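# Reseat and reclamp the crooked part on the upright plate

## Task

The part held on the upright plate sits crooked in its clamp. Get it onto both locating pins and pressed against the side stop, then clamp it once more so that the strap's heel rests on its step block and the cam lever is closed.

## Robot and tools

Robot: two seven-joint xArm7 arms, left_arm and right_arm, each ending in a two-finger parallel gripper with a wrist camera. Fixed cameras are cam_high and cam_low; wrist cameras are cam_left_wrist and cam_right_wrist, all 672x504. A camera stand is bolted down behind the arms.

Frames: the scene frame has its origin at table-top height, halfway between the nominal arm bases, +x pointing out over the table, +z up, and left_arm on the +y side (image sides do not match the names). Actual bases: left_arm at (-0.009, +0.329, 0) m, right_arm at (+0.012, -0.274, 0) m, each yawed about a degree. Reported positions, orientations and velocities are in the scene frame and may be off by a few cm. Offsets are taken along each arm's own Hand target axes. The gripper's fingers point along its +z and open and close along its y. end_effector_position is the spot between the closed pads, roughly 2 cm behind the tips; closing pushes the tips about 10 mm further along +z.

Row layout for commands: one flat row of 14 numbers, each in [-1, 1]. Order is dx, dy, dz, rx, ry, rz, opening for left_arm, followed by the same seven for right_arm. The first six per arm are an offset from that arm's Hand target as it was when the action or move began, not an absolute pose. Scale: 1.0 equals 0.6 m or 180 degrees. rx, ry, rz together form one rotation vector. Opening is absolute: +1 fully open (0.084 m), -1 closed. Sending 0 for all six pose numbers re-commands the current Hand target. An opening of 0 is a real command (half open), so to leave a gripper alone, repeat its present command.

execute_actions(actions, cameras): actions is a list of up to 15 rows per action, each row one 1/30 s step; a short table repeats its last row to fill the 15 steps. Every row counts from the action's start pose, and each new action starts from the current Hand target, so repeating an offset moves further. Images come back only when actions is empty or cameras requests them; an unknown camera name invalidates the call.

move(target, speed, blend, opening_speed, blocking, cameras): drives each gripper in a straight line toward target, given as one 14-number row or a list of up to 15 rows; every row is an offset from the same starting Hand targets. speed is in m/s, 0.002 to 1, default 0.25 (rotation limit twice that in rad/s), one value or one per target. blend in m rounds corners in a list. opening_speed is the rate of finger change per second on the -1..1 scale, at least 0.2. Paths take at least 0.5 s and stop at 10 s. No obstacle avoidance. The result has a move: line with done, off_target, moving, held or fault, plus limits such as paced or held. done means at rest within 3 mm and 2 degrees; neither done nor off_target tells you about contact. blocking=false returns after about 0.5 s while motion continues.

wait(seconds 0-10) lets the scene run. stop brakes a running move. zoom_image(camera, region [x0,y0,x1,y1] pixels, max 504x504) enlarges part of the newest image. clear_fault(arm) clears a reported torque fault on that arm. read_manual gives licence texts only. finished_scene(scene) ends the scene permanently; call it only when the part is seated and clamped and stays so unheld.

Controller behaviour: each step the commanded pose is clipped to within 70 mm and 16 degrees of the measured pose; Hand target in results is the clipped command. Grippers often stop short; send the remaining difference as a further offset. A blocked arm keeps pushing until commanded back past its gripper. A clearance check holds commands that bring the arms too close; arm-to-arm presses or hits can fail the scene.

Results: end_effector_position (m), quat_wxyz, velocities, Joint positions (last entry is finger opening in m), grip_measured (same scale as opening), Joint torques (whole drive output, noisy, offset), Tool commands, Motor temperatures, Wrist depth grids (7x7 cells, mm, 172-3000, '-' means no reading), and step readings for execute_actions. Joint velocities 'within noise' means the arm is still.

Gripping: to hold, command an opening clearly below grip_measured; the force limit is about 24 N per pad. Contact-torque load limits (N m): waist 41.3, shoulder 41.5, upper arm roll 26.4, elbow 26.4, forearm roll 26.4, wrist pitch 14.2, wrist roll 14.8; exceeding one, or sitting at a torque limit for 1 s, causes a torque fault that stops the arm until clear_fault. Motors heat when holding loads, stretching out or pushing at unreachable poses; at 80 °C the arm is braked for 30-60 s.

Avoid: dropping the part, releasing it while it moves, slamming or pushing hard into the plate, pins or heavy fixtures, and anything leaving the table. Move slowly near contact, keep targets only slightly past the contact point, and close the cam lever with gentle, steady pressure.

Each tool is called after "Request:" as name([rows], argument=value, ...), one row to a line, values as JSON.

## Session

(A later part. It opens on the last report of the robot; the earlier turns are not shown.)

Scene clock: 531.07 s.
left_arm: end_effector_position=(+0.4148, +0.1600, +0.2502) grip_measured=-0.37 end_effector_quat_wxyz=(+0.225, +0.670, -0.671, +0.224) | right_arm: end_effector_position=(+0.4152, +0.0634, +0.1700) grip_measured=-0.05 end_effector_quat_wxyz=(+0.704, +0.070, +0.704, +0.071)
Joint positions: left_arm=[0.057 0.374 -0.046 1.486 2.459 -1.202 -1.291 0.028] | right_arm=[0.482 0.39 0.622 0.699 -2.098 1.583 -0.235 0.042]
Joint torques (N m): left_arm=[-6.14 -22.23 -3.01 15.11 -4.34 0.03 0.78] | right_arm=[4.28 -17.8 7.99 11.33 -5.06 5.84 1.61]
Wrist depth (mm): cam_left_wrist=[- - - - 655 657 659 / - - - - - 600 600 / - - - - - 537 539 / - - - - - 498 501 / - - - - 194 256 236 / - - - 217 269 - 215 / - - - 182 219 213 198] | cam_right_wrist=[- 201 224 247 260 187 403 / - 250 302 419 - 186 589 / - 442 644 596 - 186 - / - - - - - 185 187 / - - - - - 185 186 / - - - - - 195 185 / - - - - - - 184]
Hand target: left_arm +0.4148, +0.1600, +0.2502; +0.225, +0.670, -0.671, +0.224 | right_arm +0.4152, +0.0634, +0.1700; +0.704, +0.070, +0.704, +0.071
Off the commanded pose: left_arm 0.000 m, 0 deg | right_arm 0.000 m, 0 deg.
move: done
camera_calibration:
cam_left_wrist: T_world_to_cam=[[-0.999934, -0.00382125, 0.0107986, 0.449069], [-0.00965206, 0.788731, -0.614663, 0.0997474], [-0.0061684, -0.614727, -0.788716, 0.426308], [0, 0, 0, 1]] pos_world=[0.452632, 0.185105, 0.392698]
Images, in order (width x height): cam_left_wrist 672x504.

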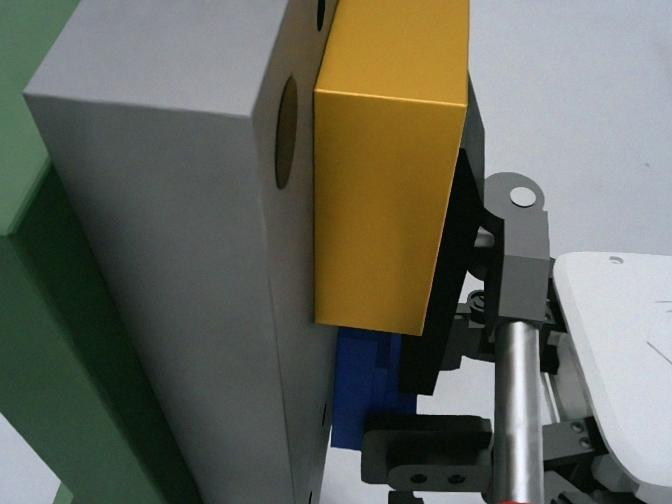

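Request:
move([
  [0.0033,0.0622,0.0025,0.0569,0,-0.0754,-0.35, 0,0,0,0,0,0,-0.15],
  [0.021,0.1097,0.0159,0.1204,0,-0.1596,-0.35, 0,0,0,0,0,0,-0.15],
], speed=0.1, blend=[0.01,0], cameras=["cam_left_wrist"])

Scene clock: 582.97 s.
left_arm: end_effector_position=(+0.3489, +0.1444, +0.2502) grip_measured=-0.37 end_effector_quat_wxyz=(+0.145, +0.844, -0.432, +0.283) | right_arm: end_effector_position=(+0.4152, +0.0635, +0.1701) grip_measured=-0.06 end_effector_quat_wxyz=(+0.704, +0.070, +0.703, +0.071)
Joint positions: left_arm=[0.032 -0.169 -0.087 0.879 2.376 -0.75 -1.777 0.028] | right_arm=[0.482 0.39 0.622 0.699 -2.098 1.583 -0.235 0.042]
Joint torques (N m): left_arm=[-0.91 -20.66 -1.5 16.41 0.2 0.87 -1.05] | right_arm=[-0.45 -14.59 4.75 8.12 -0.38 2.92 1.47]
Wrist depth (mm): cam_left_wrist=[- - - - - 655 656 / - - - - 263 600 601 / - - 187 194 522 537 539 / - - 196 214 486 498 500 / 187 183 216 233 - 273 466 / 414 222 232 235 - 221 222 / 397 301 337 - 213 201 200] | cam_right_wrist=[- 203 226 249 261 186 405 / - 252 303 423 - 186 595 / - 444 652 599 - 186 - / - - - - - 185 188 / - - - - - 184 187 / - - - - - 194 185 / - - - - - - 184]
Hand target: left_arm +0.3489, +0.1444, +0.2502; +0.145, +0.844, -0.432, +0.283 | right_arm +0.4152, +0.0634, +0.1700; +0.704, +0.070, +0.704, +0.071
Off the commanded pose: left_arm 0.000 m, 0 deg | right_arm 0.000 m, 0 deg.
move: done
camera_calibration:
cam_left_wrist: T_world_to_cam=[[-0.806988, -0.590471, 0.010719, 0.400551], [-0.471098, 0.632686, -0.614635, 0.294881], [0.356142, -0.501052, -0.788739, 0.273408], [0, 0, 0, 1]] pos_world=[0.364785, 0.186939, 0.392598]
Images, in order (width x height): cam_left_wrist 672x504.

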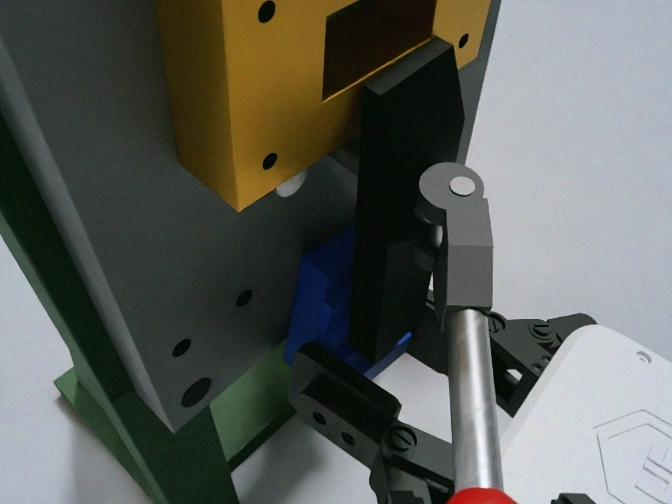

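Request:
move([
  [0.0065,0.0518,0.0049,0.0669,0,-0.0887,-0.35, 0,0,0,0,0,0,-0.15],
  [0.0267,0.0975,0.0202,0.1338,0,-0.1773,-0.35, 0,0,0,0,0,0,-0.15],
], speed=0.1, blend=[0.01,0], cameras=["cam_left_wrist","cam_right_wrist"])

Scene clock: 599.93 s.
left_arm: end_effector_position=(+0.3155, +0.0987, +0.2497) grip_measured=-0.37 end_effector_quat_wxyz=(+0.050, +0.937, -0.145, +0.314) | right_arm: end_effector_position=(+0.4152, +0.0634, +0.1700) grip_measured=-0.07 end_effector_quat_wxyz=(+0.704, +0.070, +0.704, +0.071)
Joint positions: left_arm=[0.479 -0.554 -0.864 0.845 2.574 -0.616 -2.934 0.028] | right_arm=[0.482 0.39 0.622 0.699 -2.098 1.583 -0.235 0.041]
Joint torques (N m): left_arm=[-6.59 5.78 7.36 16.07 1.9 2.01 0.73] | right_arm=[1.27 -11.93 2.32 9.91 -3.15 5.87 -1.35]
Wrist depth (mm): cam_left_wrist=[- 178 - - 172 174 203 / - 190 202 204 - 218 235 / 531 - 222 228 175 246 538 / 492 - 248 253 - 318 501 / 459 461 317 242 260 455 466 / 431 431 387 237 - 249 427 / 397 406 - 214 - 205 393] | cam_right_wrist=[- 202 225 248 262 186 404 / - 251 303 421 - 186 591 / - 446 646 599 - 186 - / - - - - - 185 188 / - - - - - 184 187 / - - - - - 193 185 / - - - - - - 184]
Hand target: left_arm +0.3155, +0.0987, +0.2497; +0.050, +0.937, -0.145, +0.315 (not the last commanded pose) | right_arm +0.4152, +0.0634, +0.1700; +0.704, +0.070, +0.704, +0.071
Off the commanded pose: left_arm 0.005 m, 3 deg | right_arm 0.000 m, 0 deg.
move: held (left_arm; a check stopped the path); path passed 1 of 2 targets; limits=held
pose unreachable (left arm): on one or more control steps of this call, first in action 0 (counted from 0), this arm could not follow its commanded pose, so it was not sent that pose on those steps. It may still have moved: this result reports where it is.
cause: moving toward the commanded pose would bring a part of the arm too close to another arm (a part of this arm just beyond joint 7 (wrist roll) and a part of the right arm just beyond its joint 5 (forearm roll), along the way the arms are being sent, or toward where that arm still pushes).
camera_calibration:
cam_left_wrist: T_world_to_cam=[[-0.297002, -0.954788, 0.0130032, 0.221094], [-0.754424, 0.226284, -0.616149, 0.437659], [0.58535, -0.192808, -0.787522, 0.15911], [0, 0, 0, 1]] pos_world=[0.30271, 0.14274, 0.392091]
cam_right_wrist: T_world_to_cam=[[-0.0151264, 0.978261, 0.206827, -0.0688259], [0.00939497, -0.206702, 0.978359, -0.0908178], [0.999841, 0.0167421, -0.00606408, -0.288955], [0, 0, 0, 1]] pos_world=[0.288721, 0.0533952, 0.101335]
Images, in order (width x height): cam_left_wrist 672x504, cam_right_wrist 672x504.

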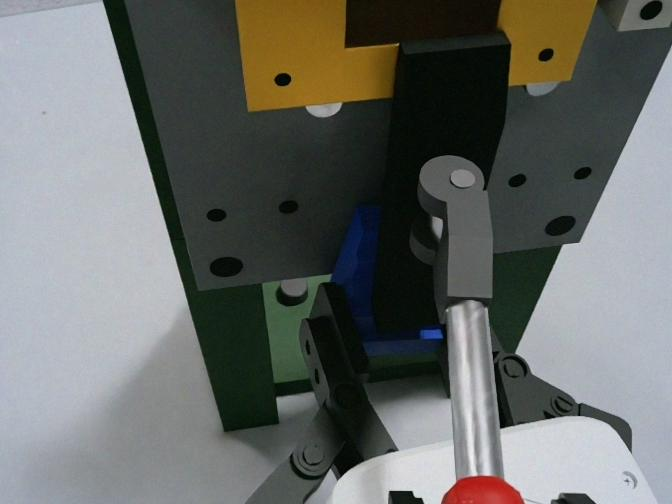

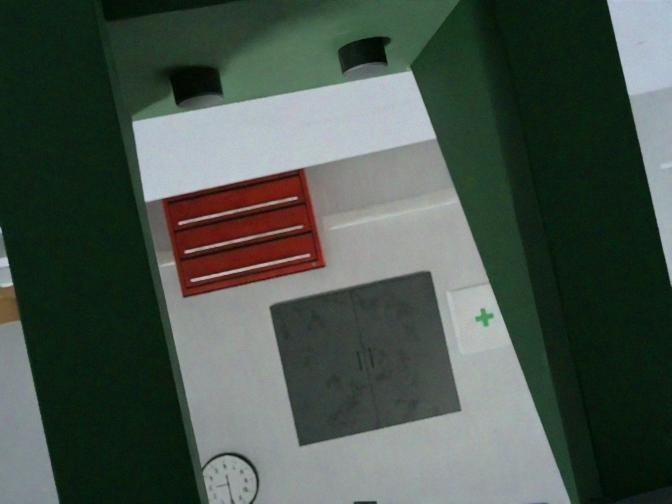

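Request:
zoom_image(camera="cam_left_wrist", region=[230, 0, 672, 330])

Scaled by 1.140 from the camera's 672x504 image, which has a finer 960x720 frame.

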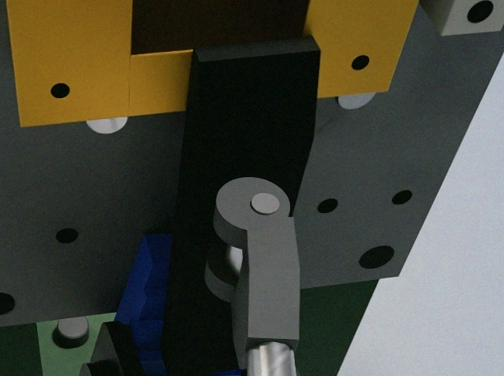

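Request:
move(target=[0,0,-0.13,0,0,0,-0.35, 0,0,0,0,0,0,-0.15], cameras=["cam_left_wrist"])

Request:
zoom_image(camera="cam_left_wrist", region=[240, 0, 600, 270])

Scene clock: 618.87 s.
left_arm: end_effector_position=(+0.3094, +0.1005, +0.2585) grip_measured=-0.37 end_effector_quat_wxyz=(+0.050, +0.937, -0.145, +0.314) | right_arm: end_effector_position=(+0.4152, +0.0634, +0.1700) grip_measured=-0.07 end_effector_quat_wxyz=(+0.704, +0.070, +0.704, +0.071)
Joint positions: left_arm=[0.458 -0.579 -0.834 0.848 2.574 -0.65 -2.934 0.028] | right_arm=[0.482 0.39 0.622 0.699 -2.098 1.583 -0.235 0.041]
Joint torques (N m): left_arm=[5.81 5.81 3.73 15.9 -0.72 2.08 0.67] | right_arm=[4.44 -11.73 2.93 10.05 -3.35 5.71 -2]
Wrist depth (mm): cam_left_wrist=[- 181 182 181 181 179 207 / - 204 205 181 178 225 583 / 542 - 228 237 182 256 551 / 503 - 258 255 173 337 512 / 470 471 329 255 272 465 477 / 439 440 401 246 - 257 438 / 407 408 214 222 - 214 403] | cam_right_wrist=[- 202 226 248 261 187 404 / - 251 303 422 - 186 592 / - 444 647 597 - 186 - / - - - - - 185 188 / - - - - - 184 186 / - - - - - 193 186 / - - - - - - 184]
Hand target: left_arm +0.3094, +0.1005, +0.2584; +0.050, +0.937, -0.145, +0.314 (not the last commanded pose) | right_arm +0.4152, +0.0634, +0.1700; +0.704, +0.070, +0.704, +0.071
Off the commanded pose: left_arm 0.067 m, 0 deg | right_arm 0.000 m, 0 deg.
move: held (left_arm; a check stopped the path); limits=held
pose unreachable (left arm): on one or more control steps of this call, first in action 0 (counted from 0), this arm could not follow its commanded pose, so it was not sent that pose on those steps. It may still have moved: this result reports where it is.
cause: moving toward the commanded pose would bring a part of the arm too close to another arm (a part of this arm just beyond joint 7 (wrist roll) and a part of the right arm just beyond its joint 5 (forearm roll), where that arm would come to rest).
camera_calibration:
cam_left_wrist: T_world_to_cam=[[-0.29698, -0.954798, 0.0128171, 0.220987], [-0.754502, 0.226411, -0.616007, 0.438033], [0.58526, -0.192612, -0.787637, 0.169866], [0, 0, 0, 1]] pos_world=[0.29671, 0.144541, 0.400792]
Images, in order (width x height): cam_left_wrist 672x504.

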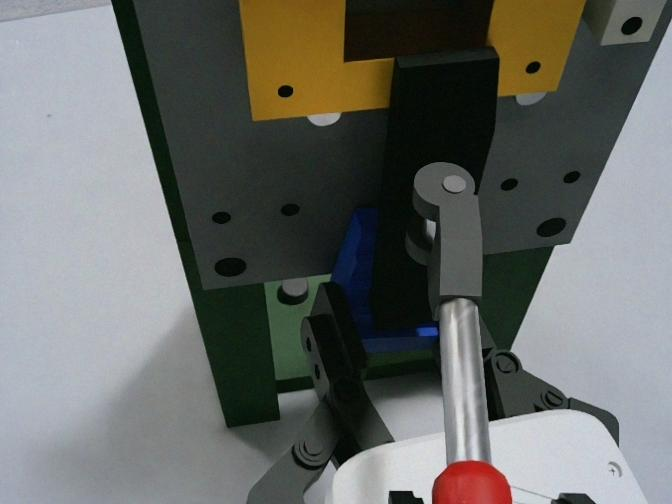

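Scaled by 1.400 from the camera's 672x504 image, which has a finer 960x720 frame.

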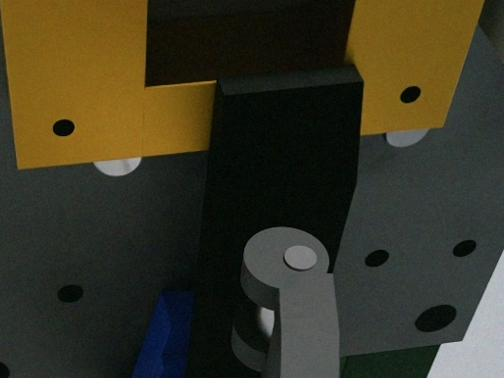

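Request:
move(target=[0.0857,-0.010,-0.0607,0,0,0,-0.35, 0,0,0,0,0,0,-0.15], cameras=["cam_left_wrist"])

Scene clock: 653.67 s.
left_arm: end_effector_position=(+0.3294, +0.1006, +0.3184) grip_measured=-0.37 end_effector_quat_wxyz=(+0.050, +0.937, -0.145, +0.314) | right_arm: end_effector_position=(+0.4152, +0.0634, +0.1700) grip_measured=-0.07 end_effector_quat_wxyz=(+0.704, +0.070, +0.704, +0.071)
Joint positions: left_arm=[0.561 -0.54 -0.846 1.056 2.63 -0.804 -2.959 0.028] | right_arm=[0.482 0.39 0.622 0.699 -2.098 1.583 -0.235 0.041]
Joint torques (N m): left_arm=[5.94 6.38 3.68 25.18 1.85 -1.85 -0.97] | right_arm=[6.7 -11.93 3.88 10.23 -3.29 5.9 -1.92]
Wrist depth (mm): cam_left_wrist=[- 184 196 177 178 180 184 / - 179 181 183 190 193 204 / 624 - 194 185 186 193 222 / 579 - 216 209 213 219 574 / 542 - 257 266 219 297 546 / 505 497 361 295 218 500 512 / 467 467 459 284 208 473 471] | cam_right_wrist=[- 203 226 248 262 187 404 / - 251 303 423 - 186 592 / - 442 649 600 - 186 - / - - - - - 185 188 / - - - - - 184 186 / - - - - - 193 186 / - - - - - - 184]
Hand target: left_arm +0.3294, +0.1006, +0.3185; +0.050, +0.937, -0.145, +0.314 | right_arm +0.4152, +0.0634, +0.1700; +0.704, +0.070, +0.704, +0.071
Off the commanded pose: left_arm 0.000 m, 0 deg | right_arm 0.000 m, 0 deg.
move: done
camera_calibration:
cam_left_wrist: T_world_to_cam=[[-0.297053, -0.954776, 0.0127599, 0.2263], [-0.754439, 0.226491, -0.616056, 0.490052], [0.585305, -0.192628, -0.787599, 0.205409], [0, 0, 0, 1]] pos_world=[0.31671, 0.144641, 0.460792]
Images, in order (width x height): cam_left_wrist 672x504.

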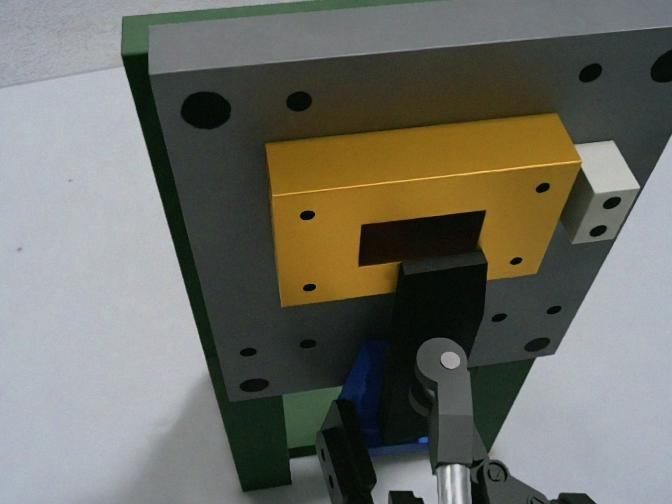

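Request:
move(target=[0.1093,-0.1823,-0.0058,-0.2421,0,0.3210,-1, 0,0,0,0,0,0,-0.15], cameras=["cam_left_wrist"])

Scene clock: 707.87 s.
left_arm: end_effector_position=(+0.4104, +0.1897, +0.3606) grip_measured=-1.00 end_effector_quat_wxyz=(+0.225, +0.670, -0.670, +0.226) | right_arm: end_effector_position=(+0.4152, +0.0634, +0.1700) grip_measured=-0.07 end_effector_quat_wxyz=(+0.704, +0.070, +0.704, +0.071)
Joint positions: left_arm=[0.286 0.347 -0.313 1.776 2.593 -1.443 -1.529 0] | right_arm=[0.482 0.39 0.622 0.699 -2.098 1.583 -0.235 0.041]
Joint torques (N m): left_arm=[-6.04 -20.27 -3.24 24.75 0.39 -3.48 -0.98] | right_arm=[7.36 -11.45 3.94 10.02 -3.48 5.97 -1.97]
Wrist depth (mm): cam_left_wrist=[833 863 875 814 842 843 851 / 761 - 238 247 749 769 771 / 684 - 208 232 691 686 689 / 647 - 192 221 639 637 638 / - 184 179 206 594 597 594 / - 176 180 213 359 324 325 / 500 192 205 324 322 311 309] | cam_right_wrist=[- 202 226 248 261 187 406 / - 251 303 422 - 186 593 / - 444 645 599 - 186 - / - - - - - 185 188 / - - - - - 184 187 / - - - - - 193 186 / - - - - - - 184]
Hand target: left_arm +0.4104, +0.1897, +0.3606; +0.225, +0.670, -0.670, +0.226 | right_arm +0.4152, +0.0634, +0.1700; +0.704, +0.070, +0.704, +0.071
Off the commanded pose: left_arm 0.000 m, 0 deg | right_arm 0.000 m, 0 deg.
move: done
camera_calibration:
cam_left_wrist: T_world_to_cam=[[-0.999937, -0.00604491, 0.00950837, 0.444528], [-0.0106226, 0.787121, -0.616707, 0.145572], [-0.00375631, -0.616769, -0.787136, 0.530351], [0, 0, 0, 1]] pos_world=[0.448038, 0.215208, 0.503007]
Images, in order (width x height): cam_left_wrist 672x504.

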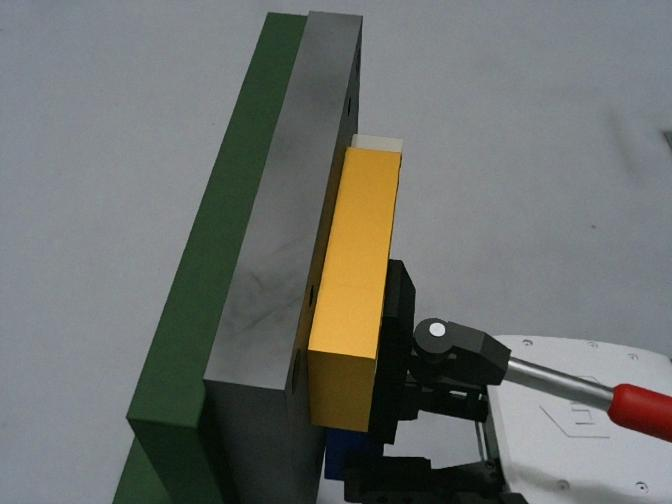

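Request:
move(target=[-0.0066,-0.046,0.1048,0,0,0,-1, 0,0,0,0,0,0,-0.15], speed=0.15, cameras=["cam_left_wrist"])

Scene clock: 735.37 s.
left_arm: end_effector_position=(+0.4380, +0.1548, +0.3082) grip_measured=-1.00 end_effector_quat_wxyz=(+0.225, +0.670, -0.670, +0.226) | right_arm: end_effector_position=(+0.4152, +0.0634, +0.1700) grip_measured=-0.07 end_effector_quat_wxyz=(+0.704, +0.070, +0.704, +0.071)
Joint positions: left_arm=[0.211 0.455 -0.325 1.78 2.618 -1.311 -1.54 0] | right_arm=[0.482 0.39 0.622 0.699 -2.098 1.583 -0.235 0.041]
Joint torques (N m): left_arm=[-5.87 -22.68 -2.32 24.93 0.5 0.52 -0.88] | right_arm=[6.93 -11.54 4 9.82 -3.4 5.82 -2.05]
Wrist depth (mm): cam_left_wrist=[747 - - 174 757 758 762 / 680 - - - 208 669 691 / 628 - - - - 619 619 / - - - - - 574 573 / - - - - - 532 536 / - - - - - 224 217 / - - - - 269 452 258] | cam_right_wrist=[- 202 226 249 262 187 404 / - 251 303 420 - 186 592 / - 444 644 602 - 186 - / - - - - - 185 188 / - - - - - 184 186 / - - - - - 193 186 / - - - - - - 184]
Hand target: left_arm +0.4380, +0.1548, +0.3081; +0.225, +0.670, -0.670, +0.226 | right_arm +0.4152, +0.0634, +0.1700; +0.704, +0.070, +0.704, +0.071
Off the commanded pose: left_arm 0.000 m, 0 deg | right_arm 0.000 m, 0 deg.
move: done
camera_calibration:
cam_left_wrist: T_world_to_cam=[[-0.999937, -0.00604491, 0.00950837, 0.472414], [-0.0106226, 0.787121, -0.616707, 0.140942], [-0.00375631, -0.616769, -0.787136, 0.467746], [0, 0, 0, 1]] pos_world=[0.475638, 0.180408, 0.450607]
Images, in order (width x height): cam_left_wrist 672x504.

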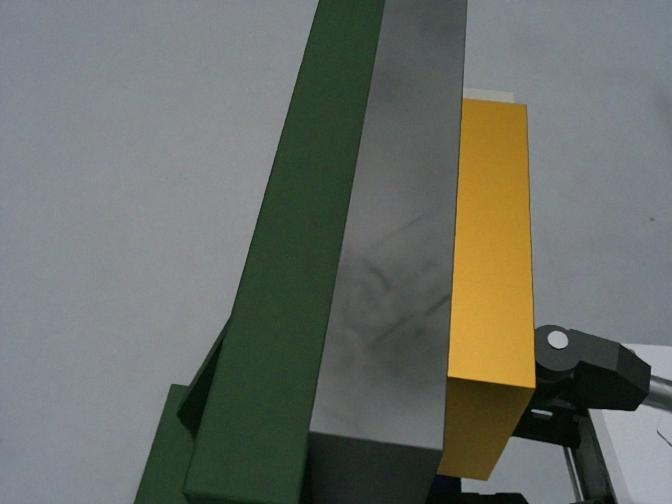

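Request:
move([
  [0,0.01,0,0,0,0,-1, 0,0,0,0,0,0,-0.15],
  [0.0133,0.01,0.01,0,0,0,-1, 0,0,0,0,0,0,-0.15],
], speed=0.05, cameras=["cam_left_wrist"])

Scene clock: 755.93 s.
left_arm: end_effector_position=(+0.4320, +0.1449, +0.3082) grip_measured=-1.00 end_effector_quat_wxyz=(+0.225, +0.670, -0.670, +0.226) | right_arm: end_effector_position=(+0.4152, +0.0634, +0.1700) grip_measured=-0.07 end_effector_quat_wxyz=(+0.704, +0.070, +0.704, +0.071)
Joint positions: left_arm=[0.201 0.434 -0.332 1.748 2.613 -1.291 -1.55 0] | right_arm=[0.482 0.39 0.622 0.699 -2.098 1.583 -0.235 0.041]
Joint torques (N m): left_arm=[-6.74 -22.21 -4.49 24.74 0.32 0.57 -0.87] | right_arm=[7.3 -11.38 3.75 9.79 -3.42 5.84 -2.01]
Wrist depth (mm): cam_left_wrist=[750 - - 179 758 760 758 / 681 - - - 691 668 689 / - - - - - 616 616 / - - - - - 573 573 / - - - - - 535 535 / - - - - - 206 282 / - - - - - 310 259] | cam_right_wrist=[- 202 226 248 261 187 405 / - 251 303 422 - 186 593 / - 444 646 599 - 186 - / - - - - - 185 188 / - - - - - 184 186 / - - - - - 194 186 / - - - - - - 184]
Hand target: left_arm +0.4320, +0.1449, +0.3082; +0.225, +0.670, -0.670, +0.226 | right_arm +0.4152, +0.0634, +0.1700; +0.704, +0.070, +0.704, +0.071
Off the commanded pose: left_arm 0.000 m, 0 deg | right_arm 0.000 m, 0 deg.
move: done
camera_calibration:
cam_left_wrist: T_world_to_cam=[[-0.999935, -0.00612435, 0.00956908, 0.46634], [-0.0107226, 0.787121, -0.616706, 0.148717], [-0.00375509, -0.616769, -0.787135, 0.461616], [0, 0, 0, 1]] pos_world=[0.469638, 0.170509, 0.450607]
Images, in order (width x height): cam_left_wrist 672x504.

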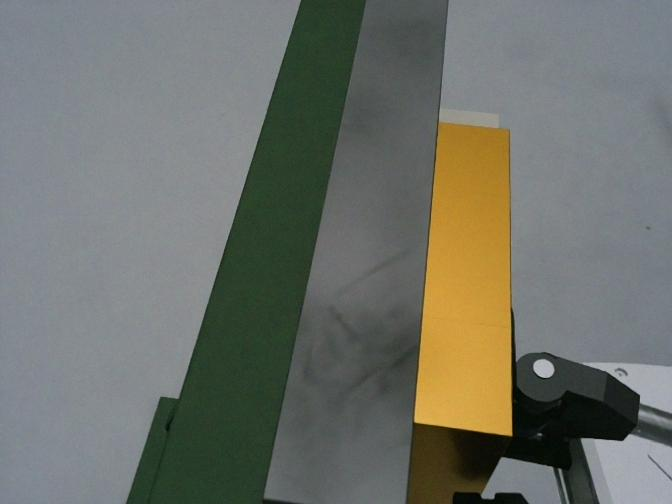

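Request:
move(target=[0.0106,0,0.008,0,0,0,-1, 0,0,0,0,0,0,-0.15], speed=0.04, cameras=["cam_left_wrist"])

Request:
zoom_image(camera="cam_left_wrist", region=[380, 80, 580, 230])

Scene clock: 768.13 s.
left_arm: end_effector_position=(+0.4320, +0.1370, +0.3082) grip_measured=-1.00 end_effector_quat_wxyz=(+0.225, +0.670, -0.670, +0.226) | right_arm: end_effector_position=(+0.4152, +0.0634, +0.1700) grip_measured=-0.07 end_effector_quat_wxyz=(+0.704, +0.070, +0.704, +0.071)
Joint positions: left_arm=[0.184 0.436 -0.335 1.754 2.615 -1.283 -1.567 0] | right_arm=[0.482 0.39 0.622 0.699 -2.098 1.583 -0.235 0.041]
Joint torques (N m): left_arm=[-6.4 -22.14 -4.41 25.24 0.02 0.81 -0.87] | right_arm=[7.1 -11.42 4 9.82 -3.62 5.83 -2.09]
Wrist depth (mm): cam_left_wrist=[748 - - 179 755 763 764 / 682 - - - 686 670 690 / - - - - - 616 620 / - - - - - 574 574 / - - - - - 533 533 / - - - - - 201 284 / - - - - - 296 254] | cam_right_wrist=[- 202 226 248 261 186 404 / - 251 303 422 - 186 592 / - 446 647 603 - 186 - / - - - - - 185 188 / - - - - - 184 186 / - - - - - 193 186 / - - - - - - 184]
Hand target: left_arm +0.4320, +0.1369, +0.3082; +0.225, +0.670, -0.670, +0.226 | right_arm +0.4152, +0.0634, +0.1700; +0.704, +0.070, +0.704, +0.071
Off the commanded pose: left_arm 0.000 m, 0 deg | right_arm 0.000 m, 0 deg.
move: done
camera_calibration:
cam_left_wrist: T_world_to_cam=[[-0.999935, -0.00612435, 0.00956908, 0.466291], [-0.0107226, 0.787121, -0.616706, 0.155014], [-0.00375509, -0.616769, -0.787135, 0.456682], [0, 0, 0, 1]] pos_world=[0.469638, 0.162509, 0.450607]
Images, in order (width x height): cam_left_wrist 672x504.

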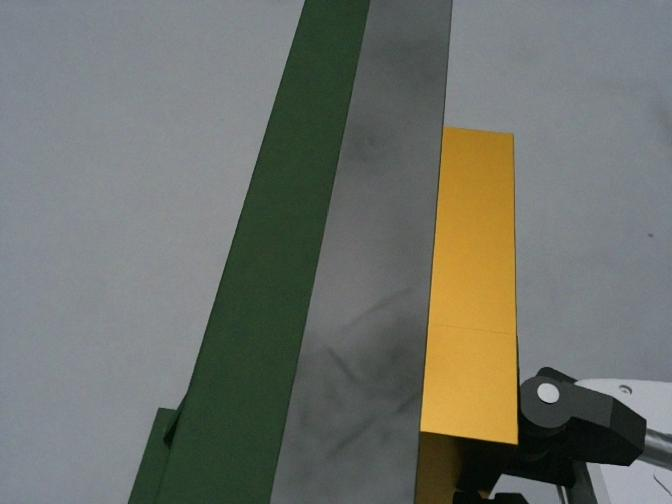

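Scaled by 2.520 from the camera's 672x504 image, which has a finer 960x720 frame.

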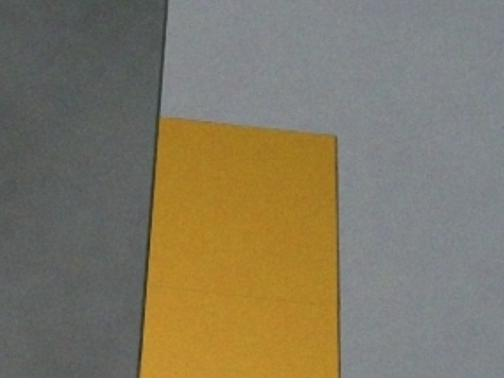

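Request:
move([
  [-0.0183,0.0367,-0.1223,0,0,0,-1, 0,0,0,0,0,0,-0.15],
  [0.058,0.1617,-0.0022,0.2421,0,-0.3210,-1, 0,0,0,0,0,0,-0.15],
], speed=0.3, blend=[0.02,0], cameras=["cam_left_wrist"])

Request:
zoom_image(camera="cam_left_wrist", region=[240, 80, 660, 380])

Scene clock: 799.80 s.
left_arm: end_effector_position=(+0.3350, +0.1100, +0.3301) grip_measured=-1.00 end_effector_quat_wxyz=(+0.050, +0.937, -0.145, +0.314) | right_arm: end_effector_position=(+0.4152, +0.0634, +0.1700) grip_measured=-0.07 end_effector_quat_wxyz=(+0.704, +0.070, +0.704, +0.071)
Joint positions: left_arm=[0.543 -0.509 -0.81 1.088 2.67 -0.822 -2.966 0] | right_arm=[0.482 0.39 0.622 0.699 -2.098 1.583 -0.235 0.041]
Joint torques (N m): left_arm=[5.67 -6.56 3.09 25.74 1.9 -2.01 -0.85] | right_arm=[6.88 -11.64 3.75 9.86 -3.16 5.81 -2.08]
Wrist depth (mm): cam_left_wrist=[2340 2325 2279 2348 211 212 199 / - - 180 185 185 191 195 / 640 - 196 196 196 197 211 / 592 - 220 204 202 221 268 / 552 554 252 255 218 281 548 / 520 509 372 301 229 409 524 / 478 479 470 305 - 474 484] | cam_right_wrist=[- 203 226 248 262 187 404 / - 251 303 422 - 186 592 / - 445 647 599 - 186 - / - - - - - 185 188 / - - - - - 184 187 / - - - - - 193 186 / - - - - - - 184]
Hand target: left_arm +0.3350, +0.1100, +0.3302; +0.050, +0.937, -0.145, +0.314 | right_arm +0.4152, +0.0634, +0.1700; +0.704, +0.070, +0.704, +0.071
Off the commanded pose: left_arm 0.000 m, 0 deg | right_arm 0.000 m, 0 deg.
move: done
camera_calibration:
cam_left_wrist: T_world_to_cam=[[-0.297109, -0.954757, 0.0128358, 0.236767], [-0.754425, 0.226485, -0.616074, 0.499361], [0.585294, -0.192724, -0.787584, 0.213168], [0, 0, 0, 1]] pos_world=[0.32231, 0.15404, 0.472492]
Images, in order (width x height): cam_left_wrist 672x504.

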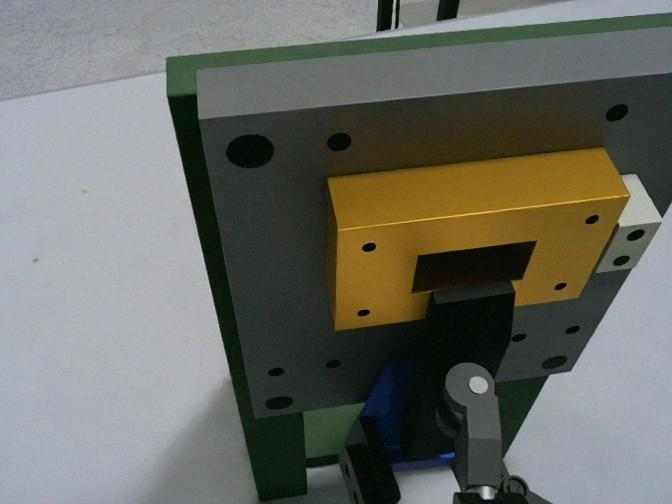

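Scaled by 1.200 from the camera's 672x504 image, which has a finer 960x720 frame.

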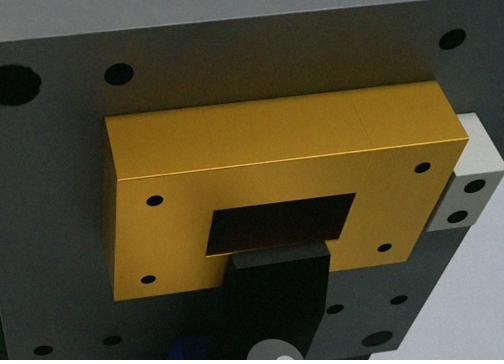

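Request:
zoom_image(camera="cam_left_wrist", region=[550, 130, 672, 300])

Scaled by 2.965 from the camera's 672x504 image, which has a finer 960x720 frame.

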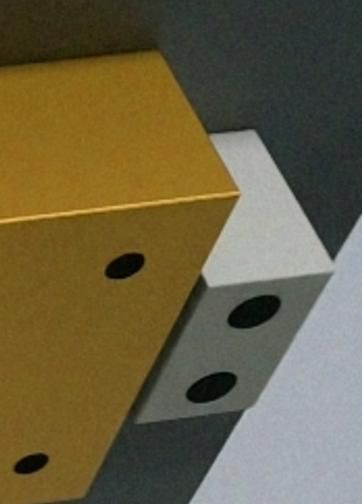

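Request:
move([
  [0.0933,-0.1649,0.0073,-0.2421,0,0.3210,-1, 0,0,0,0,0,0,-0.15],
  [0.0877,-0.1014,0.112,-0.2421,0,0.3210,-1, 0,0,0,0,0,0,-0.15],
  [0.0917,-0.0855,0.1151,-0.2421,0,0.3210,-1, 0,0,0,0,0,0,-0.15],
], speed=[0.3,0.15,0.03], blend=[0.02,0,0], cameras=["cam_left_wrist"])

Scene clock: 849.70 s.
left_arm: end_effector_position=(+0.4320, +0.1334, +0.3082) grip_measured=-1.00 end_effector_quat_wxyz=(+0.225, +0.670, -0.670, +0.225) | right_arm: end_effector_position=(+0.4152, +0.0634, +0.1700) grip_measured=-0.07 end_effector_quat_wxyz=(+0.704, +0.070, +0.704, +0.071)
Joint positions: left_arm=[0.17 0.437 -0.326 1.757 2.612 -1.281 -1.573 0] | right_arm=[0.482 0.39 0.622 0.699 -2.098 1.583 -0.235 0.041]
Joint torques (N m): left_arm=[-23.49 -16.43 -15.14 23.55 -12.62 8.55 -0.83] | right_arm=[6.48 -11.4 3.66 9.59 -3.19 5.79 -2.13]
Wrist depth (mm): cam_left_wrist=[744 - - 179 756 755 762 / 677 - - - 690 668 689 / - - - - - 617 613 / - - - - - 572 573 / - - - - - 533 535 / - - - - - 198 285 / - - - - - 211 204] | cam_right_wrist=[- 202 226 249 261 187 404 / - 251 304 421 - 186 594 / - 444 646 599 - 186 - / - - - - - 185 188 / - - - - - 184 187 / - - - - - 193 186 / - - - - - - 184]
Hand target: left_arm +0.4320, +0.1329, +0.3082; +0.225, +0.670, -0.670, +0.226 | right_arm +0.4152, +0.0634, +0.1700; +0.704, +0.070, +0.704, +0.071
Off the commanded pose: left_arm 0.001 m, 0 deg | right_arm 0.000 m, 0 deg.
move: done
camera_calibration:
cam_left_wrist: T_world_to_cam=[[-0.999928, -0.00648414, 0.0100896, 0.466187], [-0.0113251, 0.787388, -0.616354, 0.157988], [-0.0039479, -0.616424, -0.787405, 0.454697], [0, 0, 0, 1]] pos_world=[0.469737, 0.158911, 0.450704]
Images, in order (width x height): cam_left_wrist 672x504.

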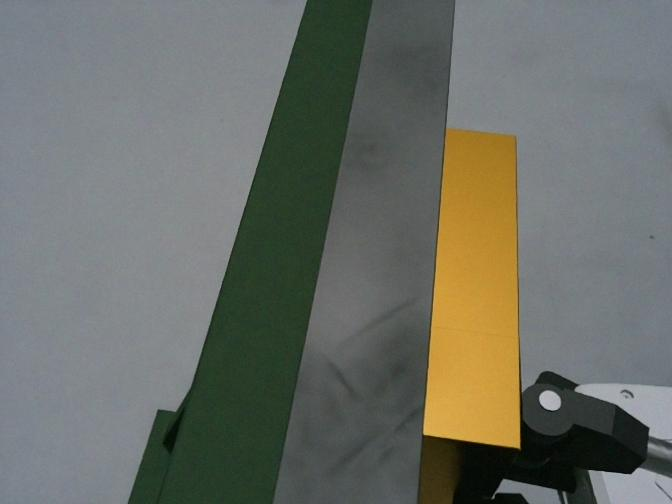

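Request:
move([
  [-0.016,0,-0.012,0,0,0,-1, 0,0,0,0,0,0,-0.15],
  [-0.0236,0.0367,-0.1263,0,0,0,-1, 0,0,0,0,0,0,-0.15],
  [0.0527,0.1617,-0.0062,0.2421,0,-0.3210,-0.2, 0,0,0,0,0,0,-0.15],
], speed=[0.1,0.3,0.3], blend=[0.005,0.02,0], cameras=["cam_left_wrist"])

Request:
zoom_image(camera="cam_left_wrist", region=[550, 130, 672, 300])

Scene clock: 876.53 s.
left_arm: end_effector_position=(+0.3350, +0.1100, +0.3302) grip_measured=-0.22 end_effector_quat_wxyz=(+0.050, +0.937, -0.145, +0.314) | right_arm: end_effector_position=(+0.4152, +0.0634, +0.1700) grip_measured=-0.07 end_effector_quat_wxyz=(+0.704, +0.070, +0.704, +0.071)
Joint positions: left_arm=[0.536 -0.505 -0.808 1.09 2.678 -0.821 -2.974 0.035] | right_arm=[0.482 0.39 0.622 0.699 -2.098 1.583 -0.235 0.041]
Joint torques (N m): left_arm=[5.88 -6.25 3.33 25.56 2.14 -1.9 -0.79] | right_arm=[6.2 -11.36 3.35 9.36 -3.11 5.85 -2.06]
Motor temperatures (°C): left_arm=[40 42 41 44 34 35 40] | right_arm=[42 36 37 43 40 36 42]
Wrist depth (mm): cam_left_wrist=[2325 2340 2271 2372 211 211 199 / - - 180 185 186 191 195 / 638 - 196 196 197 197 211 / 593 - 219 215 202 221 267 / 555 555 252 255 218 281 550 / 518 512 374 300 229 409 526 / 479 481 472 295 308 475 483] | cam_right_wrist=[- 202 225 248 261 187 406 / - 252 303 422 - 186 593 / - 444 652 600 - 186 - / - - - - - 185 188 / - - - - - 185 187 / - - - - - 193 186 / - - - - - - 184]
Hand target: left_arm +0.3350, +0.1100, +0.3302; +0.050, +0.937, -0.145, +0.314 | right_arm +0.4152, +0.0634, +0.1700; +0.704, +0.070, +0.704, +0.071
Off the commanded pose: left_arm 0.000 m, 0 deg | right_arm 0.000 m, 0 deg.
move: done
camera_calibration:
cam_left_wrist: T_world_to_cam=[[-0.297053, -0.954776, 0.0127591, 0.236693], [-0.754474, 0.226502, -0.616008, 0.499365], [0.585259, -0.192613, -0.787637, 0.213168], [0, 0, 0, 1]] pos_world=[0.32231, 0.153941, 0.472492]
Images, in order (width x height): cam_left_wrist 672x504.

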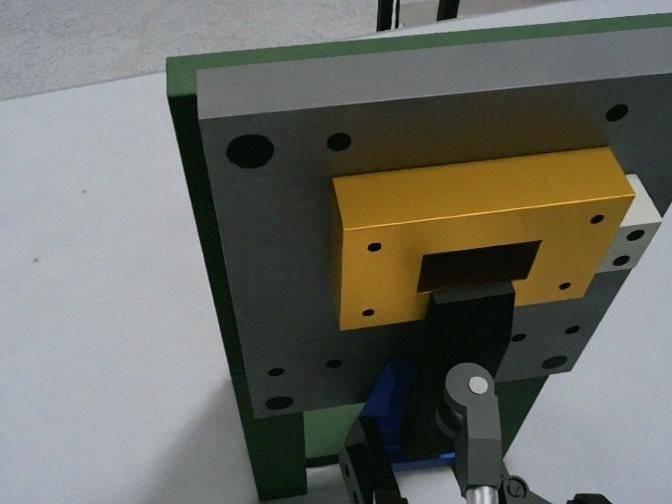

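Scaled by 2.965 from the camera's 672x504 image, which has a finer 960x720 frame.

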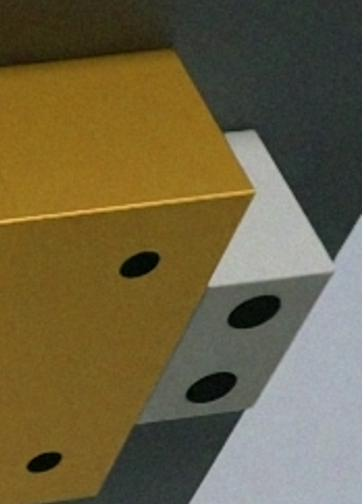

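Request:
move(target=[-0.1008,0.028,0.074,0,0,0,-0.1, 0,0,0,0,0,0,-0.15], speed=0.15, cameras=["cam_left_wrist"])

Request:
zoom_image(camera="cam_left_wrist", region=[240, 0, 600, 270])

Scene clock: 895.87 s.
left_arm: end_effector_position=(+0.3094, +0.1003, +0.2584) grip_measured=-0.11 end_effector_quat_wxyz=(+0.050, +0.937, -0.145, +0.315) | right_arm: end_effector_position=(+0.4152, +0.0634, +0.1700) grip_measured=-0.07 end_effector_quat_wxyz=(+0.704, +0.070, +0.704, +0.071)
Joint positions: left_arm=[0.435 -0.564 -0.829 0.853 2.609 -0.64 -2.971 0.039] | right_arm=[0.482 0.39 0.622 0.699 -2.098 1.583 -0.235 0.041]
Joint torques (N m): left_arm=[-6.41 5.49 3.34 16.09 -2.65 2 0.77] | right_arm=[6.06 -11.65 3.45 9.36 -3.01 5.78 -2.07]
Wrist depth (mm): cam_left_wrist=[- 181 184 - 181 180 201 / - 203 207 181 178 225 583 / 544 - 229 236 182 256 550 / 502 - 257 263 173 337 512 / 470 471 328 255 353 465 477 / 441 441 400 246 - 257 438 / 407 407 - 222 - 213 403] | cam_right_wrist=[- 202 226 248 262 187 406 / - 251 303 422 - 186 593 / - 444 644 598 - 186 - / - - - - - 185 188 / - - - - - 184 187 / - - - - - 193 186 / - - - - - - 184]
Hand target: left_arm +0.3094, +0.1003, +0.2583; +0.050, +0.937, -0.145, +0.314 | right_arm +0.4152, +0.0634, +0.1700; +0.704, +0.070, +0.704, +0.071
Off the commanded pose: left_arm 0.000 m, 0 deg | right_arm 0.000 m, 0 deg.
move: done
camera_calibration:
cam_left_wrist: T_world_to_cam=[[-0.296988, -0.954798, 0.0126182, 0.22088], [-0.754353, 0.226497, -0.616158, 0.438022], [0.585448, -0.19251, -0.787522, 0.169633], [0, 0, 0, 1]] pos_world=[0.29671, 0.144341, 0.400693]
Images, in order (width x height): cam_left_wrist 672x504.

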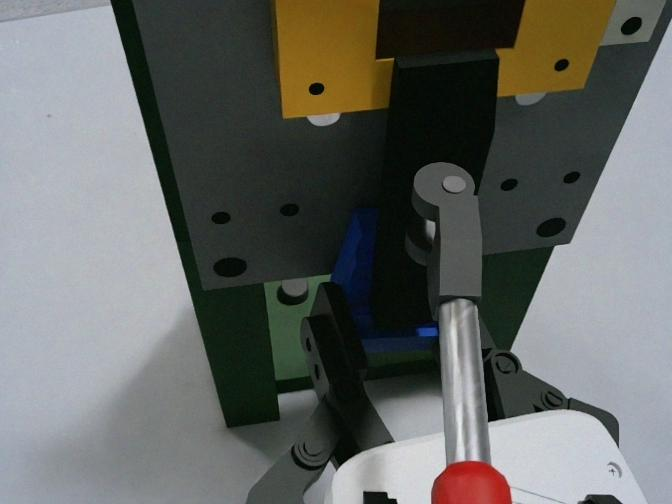

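Scaled by 1.400 from the camera's 672x504 image, which has a finer 960x720 frame.

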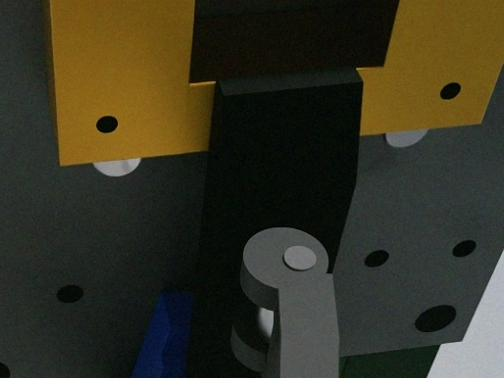

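Request:
move([
  [0.0052,-0.0433,0.0208,-0.0582,0,0.0771,-0.5, 0,0,0,0,0,0,-0.15],
  [0.0245,-0.0897,0.0352,-0.1251,0,0.1658,-0.5, 0,0,0,0,0,0,-0.15],
  [0.0553,-0.1252,0.0583,-0.192,0,0.2545,-0.5, 0,0,0,0,0,0,-0.15],
], speed=0.1, blend=[0.01,0.01,0], cameras=["cam_left_wrist"])

Scene clock: 934.70 s.
left_arm: end_effector_position=(+0.3775, +0.1574, +0.2503) grip_measured=-0.52 end_effector_quat_wxyz=(+0.194, +0.752, -0.577, +0.253) | right_arm: end_effector_position=(+0.4152, +0.0634, +0.1700) grip_measured=-0.06 end_effector_quat_wxyz=(+0.704, +0.070, +0.704, +0.071)
Joint positions: left_arm=[-0.006 0.107 0.041 1.136 2.369 -1.005 -1.397 0.021] | right_arm=[0.482 0.39 0.622 0.699 -2.098 1.583 -0.235 0.041]
Joint torques (N m): left_arm=[9 -15.92 4.72 29.52 0.67 -0.81 0.62] | right_arm=[0.62 -11.52 4.53 9.39 -3.76 0.33 -2.09]
Motor temperatures (°C): left_arm=[39 41 36 45 33 34 40] | right_arm=[42 36 37 43 40 36 42]
Wrist depth (mm): cam_left_wrist=[- - - - 657 660 665 / - - - - 600 602 601 / - - - - 553 539 540 / - - - 208 499 501 501 / - - 196 216 256 248 243 / - - 199 225 426 217 218 / - 188 210 224 215 - 196] | cam_right_wrist=[- 203 226 248 262 186 406 / - 251 304 423 - 186 595 / - 444 650 601 - 186 - / - - - - - 185 188 / - - - - - 184 186 / - - - - - 194 185 / - - - - - - 184]
Hand target: left_arm +0.3775, +0.1574, +0.2503; +0.194, +0.752, -0.577, +0.253 | right_arm +0.4152, +0.0634, +0.1700; +0.704, +0.070, +0.704, +0.071
Off the commanded pose: left_arm 0.000 m, 0 deg | right_arm 0.000 m, 0 deg.
move: done
camera_calibration:
cam_left_wrist: T_world_to_cam=[[-0.964323, -0.264525, 0.0103911, 0.439488], [-0.214377, 0.757275, -0.616909, 0.184226], [0.155319, -0.597127, -0.786966, 0.360396], [0, 0, 0, 1]] pos_world=[0.407326, 0.191948, 0.392703]
Images, in order (width x height): cam_left_wrist 672x504.

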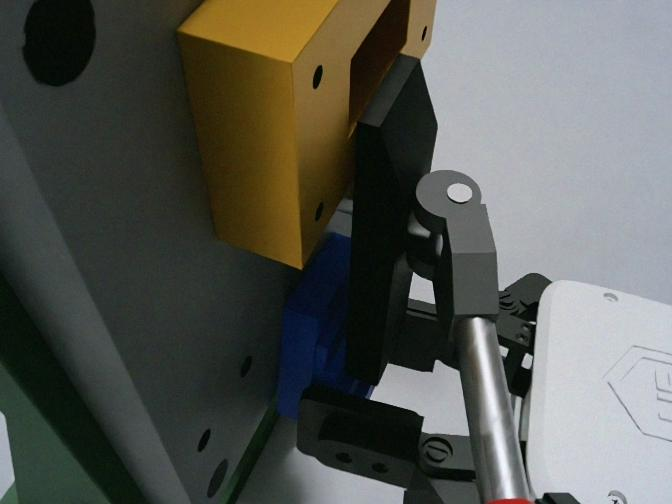

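Request:
move([
  [0.004,-0.0392,0.003,-0.0502,0,0.0665,-0.5, 0,0,0,0,0,0,-0.15],
  [0.0085,-0.0567,0.0065,-0.0502,0,0.0665,-0.5, 0,0,0,0,0,0,-0.15],
], speed=0.08, blend=[0.01,0], cameras=["cam_left_wrist"])

Scene clock: 961.43 s.
left_arm: end_effector_position=(+0.4120, +0.1600, +0.2502) grip_measured=-0.52 end_effector_quat_wxyz=(+0.225, +0.670, -0.670, +0.226) | right_arm: end_effector_position=(+0.4152, +0.0634, +0.1700) grip_measured=-0.06 end_effector_quat_wxyz=(+0.704, +0.070, +0.704, +0.071)
Joint positions: left_arm=[0.001 0.362 0.029 1.464 2.428 -1.209 -1.264 0.021] | right_arm=[0.482 0.39 0.622 0.699 -2.098 1.583 -0.235 0.041]
Joint torques (N m): left_arm=[-5.87 -22.33 1.46 30.8 -2.98 -0.29 -0.97] | right_arm=[-5.97 -12.5 3.24 8.91 -4.11 0.34 -2.07]
Wrist depth (mm): cam_left_wrist=[- - - - 657 658 661 / - - - - 600 604 603 / - - - - - 539 540 / - - - - - 499 499 / - - - - 200 255 236 / - - - 215 426 268 214 / - - - 222 219 214 197] | cam_right_wrist=[- 202 226 248 262 186 405 / - 252 303 422 - 185 593 / - 446 648 600 - 186 - / - - - - - 185 188 / - - - - - 184 186 / - - - - - 194 185 / - - - - - - 184]
Hand target: left_arm +0.4120, +0.1600, +0.2502; +0.225, +0.670, -0.670, +0.226 | right_arm +0.4152, +0.0634, +0.1700; +0.704, +0.070, +0.704, +0.071
Off the commanded pose: left_arm 0.000 m, 0 deg | right_arm 0.000 m, 0 deg.
move: done; blend cut to 0.0055 m at target 1
camera_calibration:
cam_left_wrist: T_world_to_cam=[[-0.999934, -0.00588033, 0.00988789, 0.446916], [-0.0107277, 0.787037, -0.616813, 0.100971], [-0.00415507, -0.616878, -0.787048, 0.425444], [0, 0, 0, 1]] pos_world=[0.449737, 0.185607, 0.392705]
Images, in order (width x height): cam_left_wrist 672x504.

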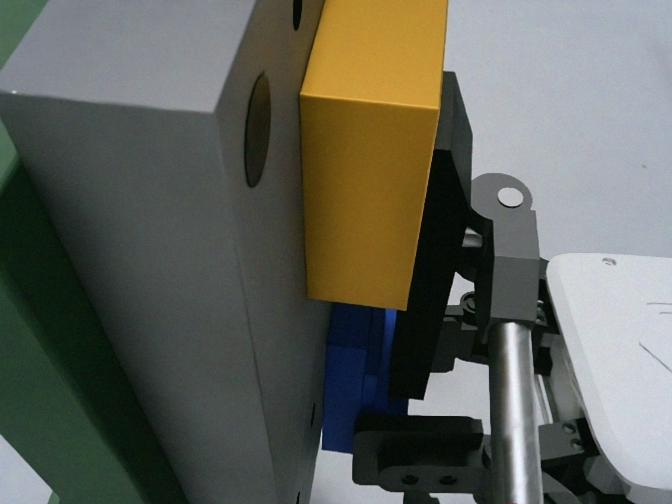

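Request:
move(target=[0,-0.0083,0,0,0,0,-0.5, 0,0,0,0,0,0,-0.15], speed=0.05, cameras=["cam_left_wrist"])

Scene clock: 978.43 s.
left_arm: end_effector_position=(+0.4168, +0.1600, +0.2503) grip_measured=-0.51 end_effector_quat_wxyz=(+0.225, +0.670, -0.671, +0.225) | right_arm: end_effector_position=(+0.4152, +0.0634, +0.1700) grip_measured=-0.06 end_effector_quat_wxyz=(+0.704, +0.070, +0.704, +0.071)
Joint positions: left_arm=[-0.001 0.379 0.03 1.49 2.429 -1.216 -1.27 0.022] | right_arm=[0.482 0.39 0.622 0.699 -2.098 1.583 -0.235 0.041]
Joint torques (N m): left_arm=[-3.84 -22.59 3.07 40.39 -7.34 7.99 -1.17] | right_arm=[-5.93 -12.81 2.89 8.78 -3.98 0.4 -1.96]
Motor temperatures (°C): left_arm=[38 41 35 50 33 34 40] | right_arm=[42 36 37 43 40 35 42]
Wrist depth (mm): cam_left_wrist=[- - - - 659 657 661 / - - - - - 600 601 / - - - - - 537 540 / - - - - - 499 500 / - - - 205 198 256 236 / - - - 213 216 - 215 / - - - - 219 213 198] | cam_right_wrist=[- 202 225 248 261 186 406 / - 251 304 423 - 185 593 / - 446 645 600 - 186 - / - - - - - 185 188 / - - - - - 184 186 / - - - - - 194 186 / - - - - - - 184]
Hand target: left_arm +0.4170, +0.1600, +0.2502; +0.225, +0.670, -0.670, +0.226 | right_arm +0.4152, +0.0634, +0.1700; +0.704, +0.070, +0.704, +0.071
Off the commanded pose: left_arm 0.000 m, 0 deg | right_arm 0.000 m, 0 deg.
move: done
camera_calibration:
cam_left_wrist: T_world_to_cam=[[-0.999932, -0.00537371, 0.0103836, 0.451424], [-0.0106354, 0.786955, -0.616918, 0.101037], [-0.00485626, -0.616986, -0.786959, 0.425764], [0, 0, 0, 1]] pos_world=[0.454535, 0.185605, 0.392704]
Images, in order (width x height): cam_left_wrist 672x504.

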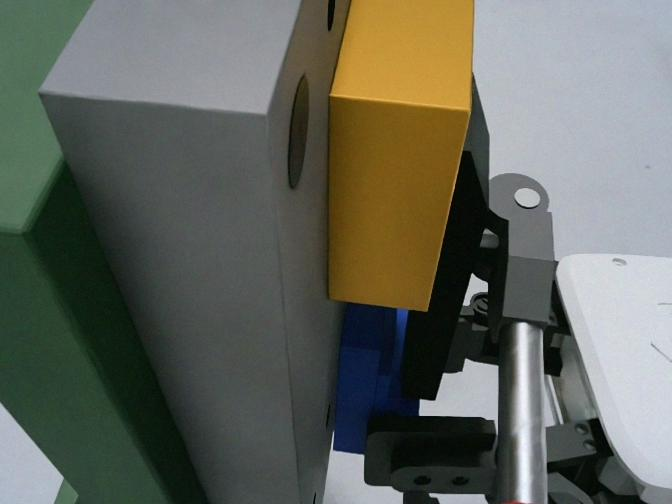

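Request:
move([
  [0,-0.002,0,0,0,0,0.1, 0,0,0,0,0,0,-0.15],
  [0,-0.002,-0.12,0,0,0,0.1, 0,0,0,0,0,0,-0.15],
], speed=0.2, cameras=["cam_left_wrist"])

Request:
zoom_image(camera="cam_left_wrist", region=[320, 180, 520, 504])

Scene clock: 990.40 s.
left_arm: end_effector_position=(+0.4182, +0.2035, +0.3076) grip_measured=+0.09 end_effector_quat_wxyz=(+0.225, +0.670, -0.670, +0.226) | right_arm: end_effector_position=(+0.4152, +0.0634, +0.1700) grip_measured=-0.06 end_effector_quat_wxyz=(+0.704, +0.070, +0.704, +0.071)
Joint positions: left_arm=[0.053 0.36 0.068 1.631 2.46 -1.395 -1.306 0.048] | right_arm=[0.482 0.39 0.622 0.699 -2.098 1.583 -0.235 0.041]
Joint torques (N m): left_arm=[5.9 -21.86 1.68 24.86 0.66 -3.68 -0.91] | right_arm=[-5.84 -13.42 3.34 8.36 -3.73 0.48 -1.76]
Wrist depth (mm): cam_left_wrist=[- - 173 191 238 755 758 / - - - 185 651 689 689 / - - - 182 220 616 617 / - - - 195 229 569 573 / - - - 277 272 312 304 / 486 - 196 236 288 284 275 / 455 295 232 247 194 276 283] | cam_right_wrist=[- 202 225 248 262 187 406 / - 252 304 423 - 186 594 / - 448 648 603 - 186 - / - - - - - 185 188 / - - - - - 184 186 / - - - - - 194 186 / - - - - - - 184]
Hand target: left_arm +0.4182, +0.2035, +0.3076; +0.225, +0.670, -0.670, +0.226 | right_arm +0.4152, +0.0634, +0.1700; +0.704, +0.070, +0.704, +0.071
Off the commanded pose: left_arm 0.000 m, 0 deg | right_arm 0.000 m, 0 deg.
move: done
camera_calibration:
cam_left_wrist: T_world_to_cam=[[-0.999935, -0.00586224, 0.00974727, 0.452765], [-0.0106264, 0.787086, -0.616752, 0.102059], [-0.00405639, -0.616816, -0.787097, 0.497364], [0, 0, 0, 1]] pos_world=[0.455837, 0.229107, 0.450006]
Images, in order (width x height): cam_left_wrist 672x504.

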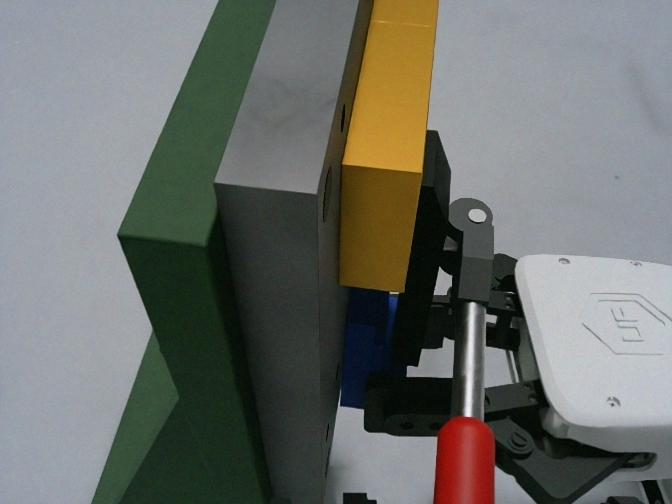

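Scaled by 1.556 from the camera's 672x504 image, which has a finer 960x720 frame.

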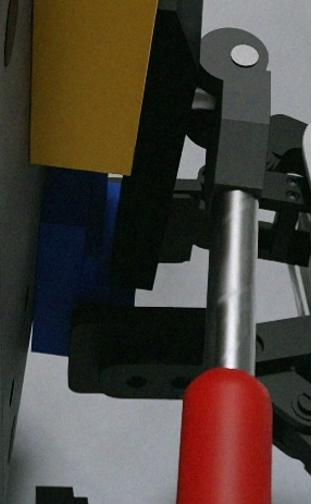

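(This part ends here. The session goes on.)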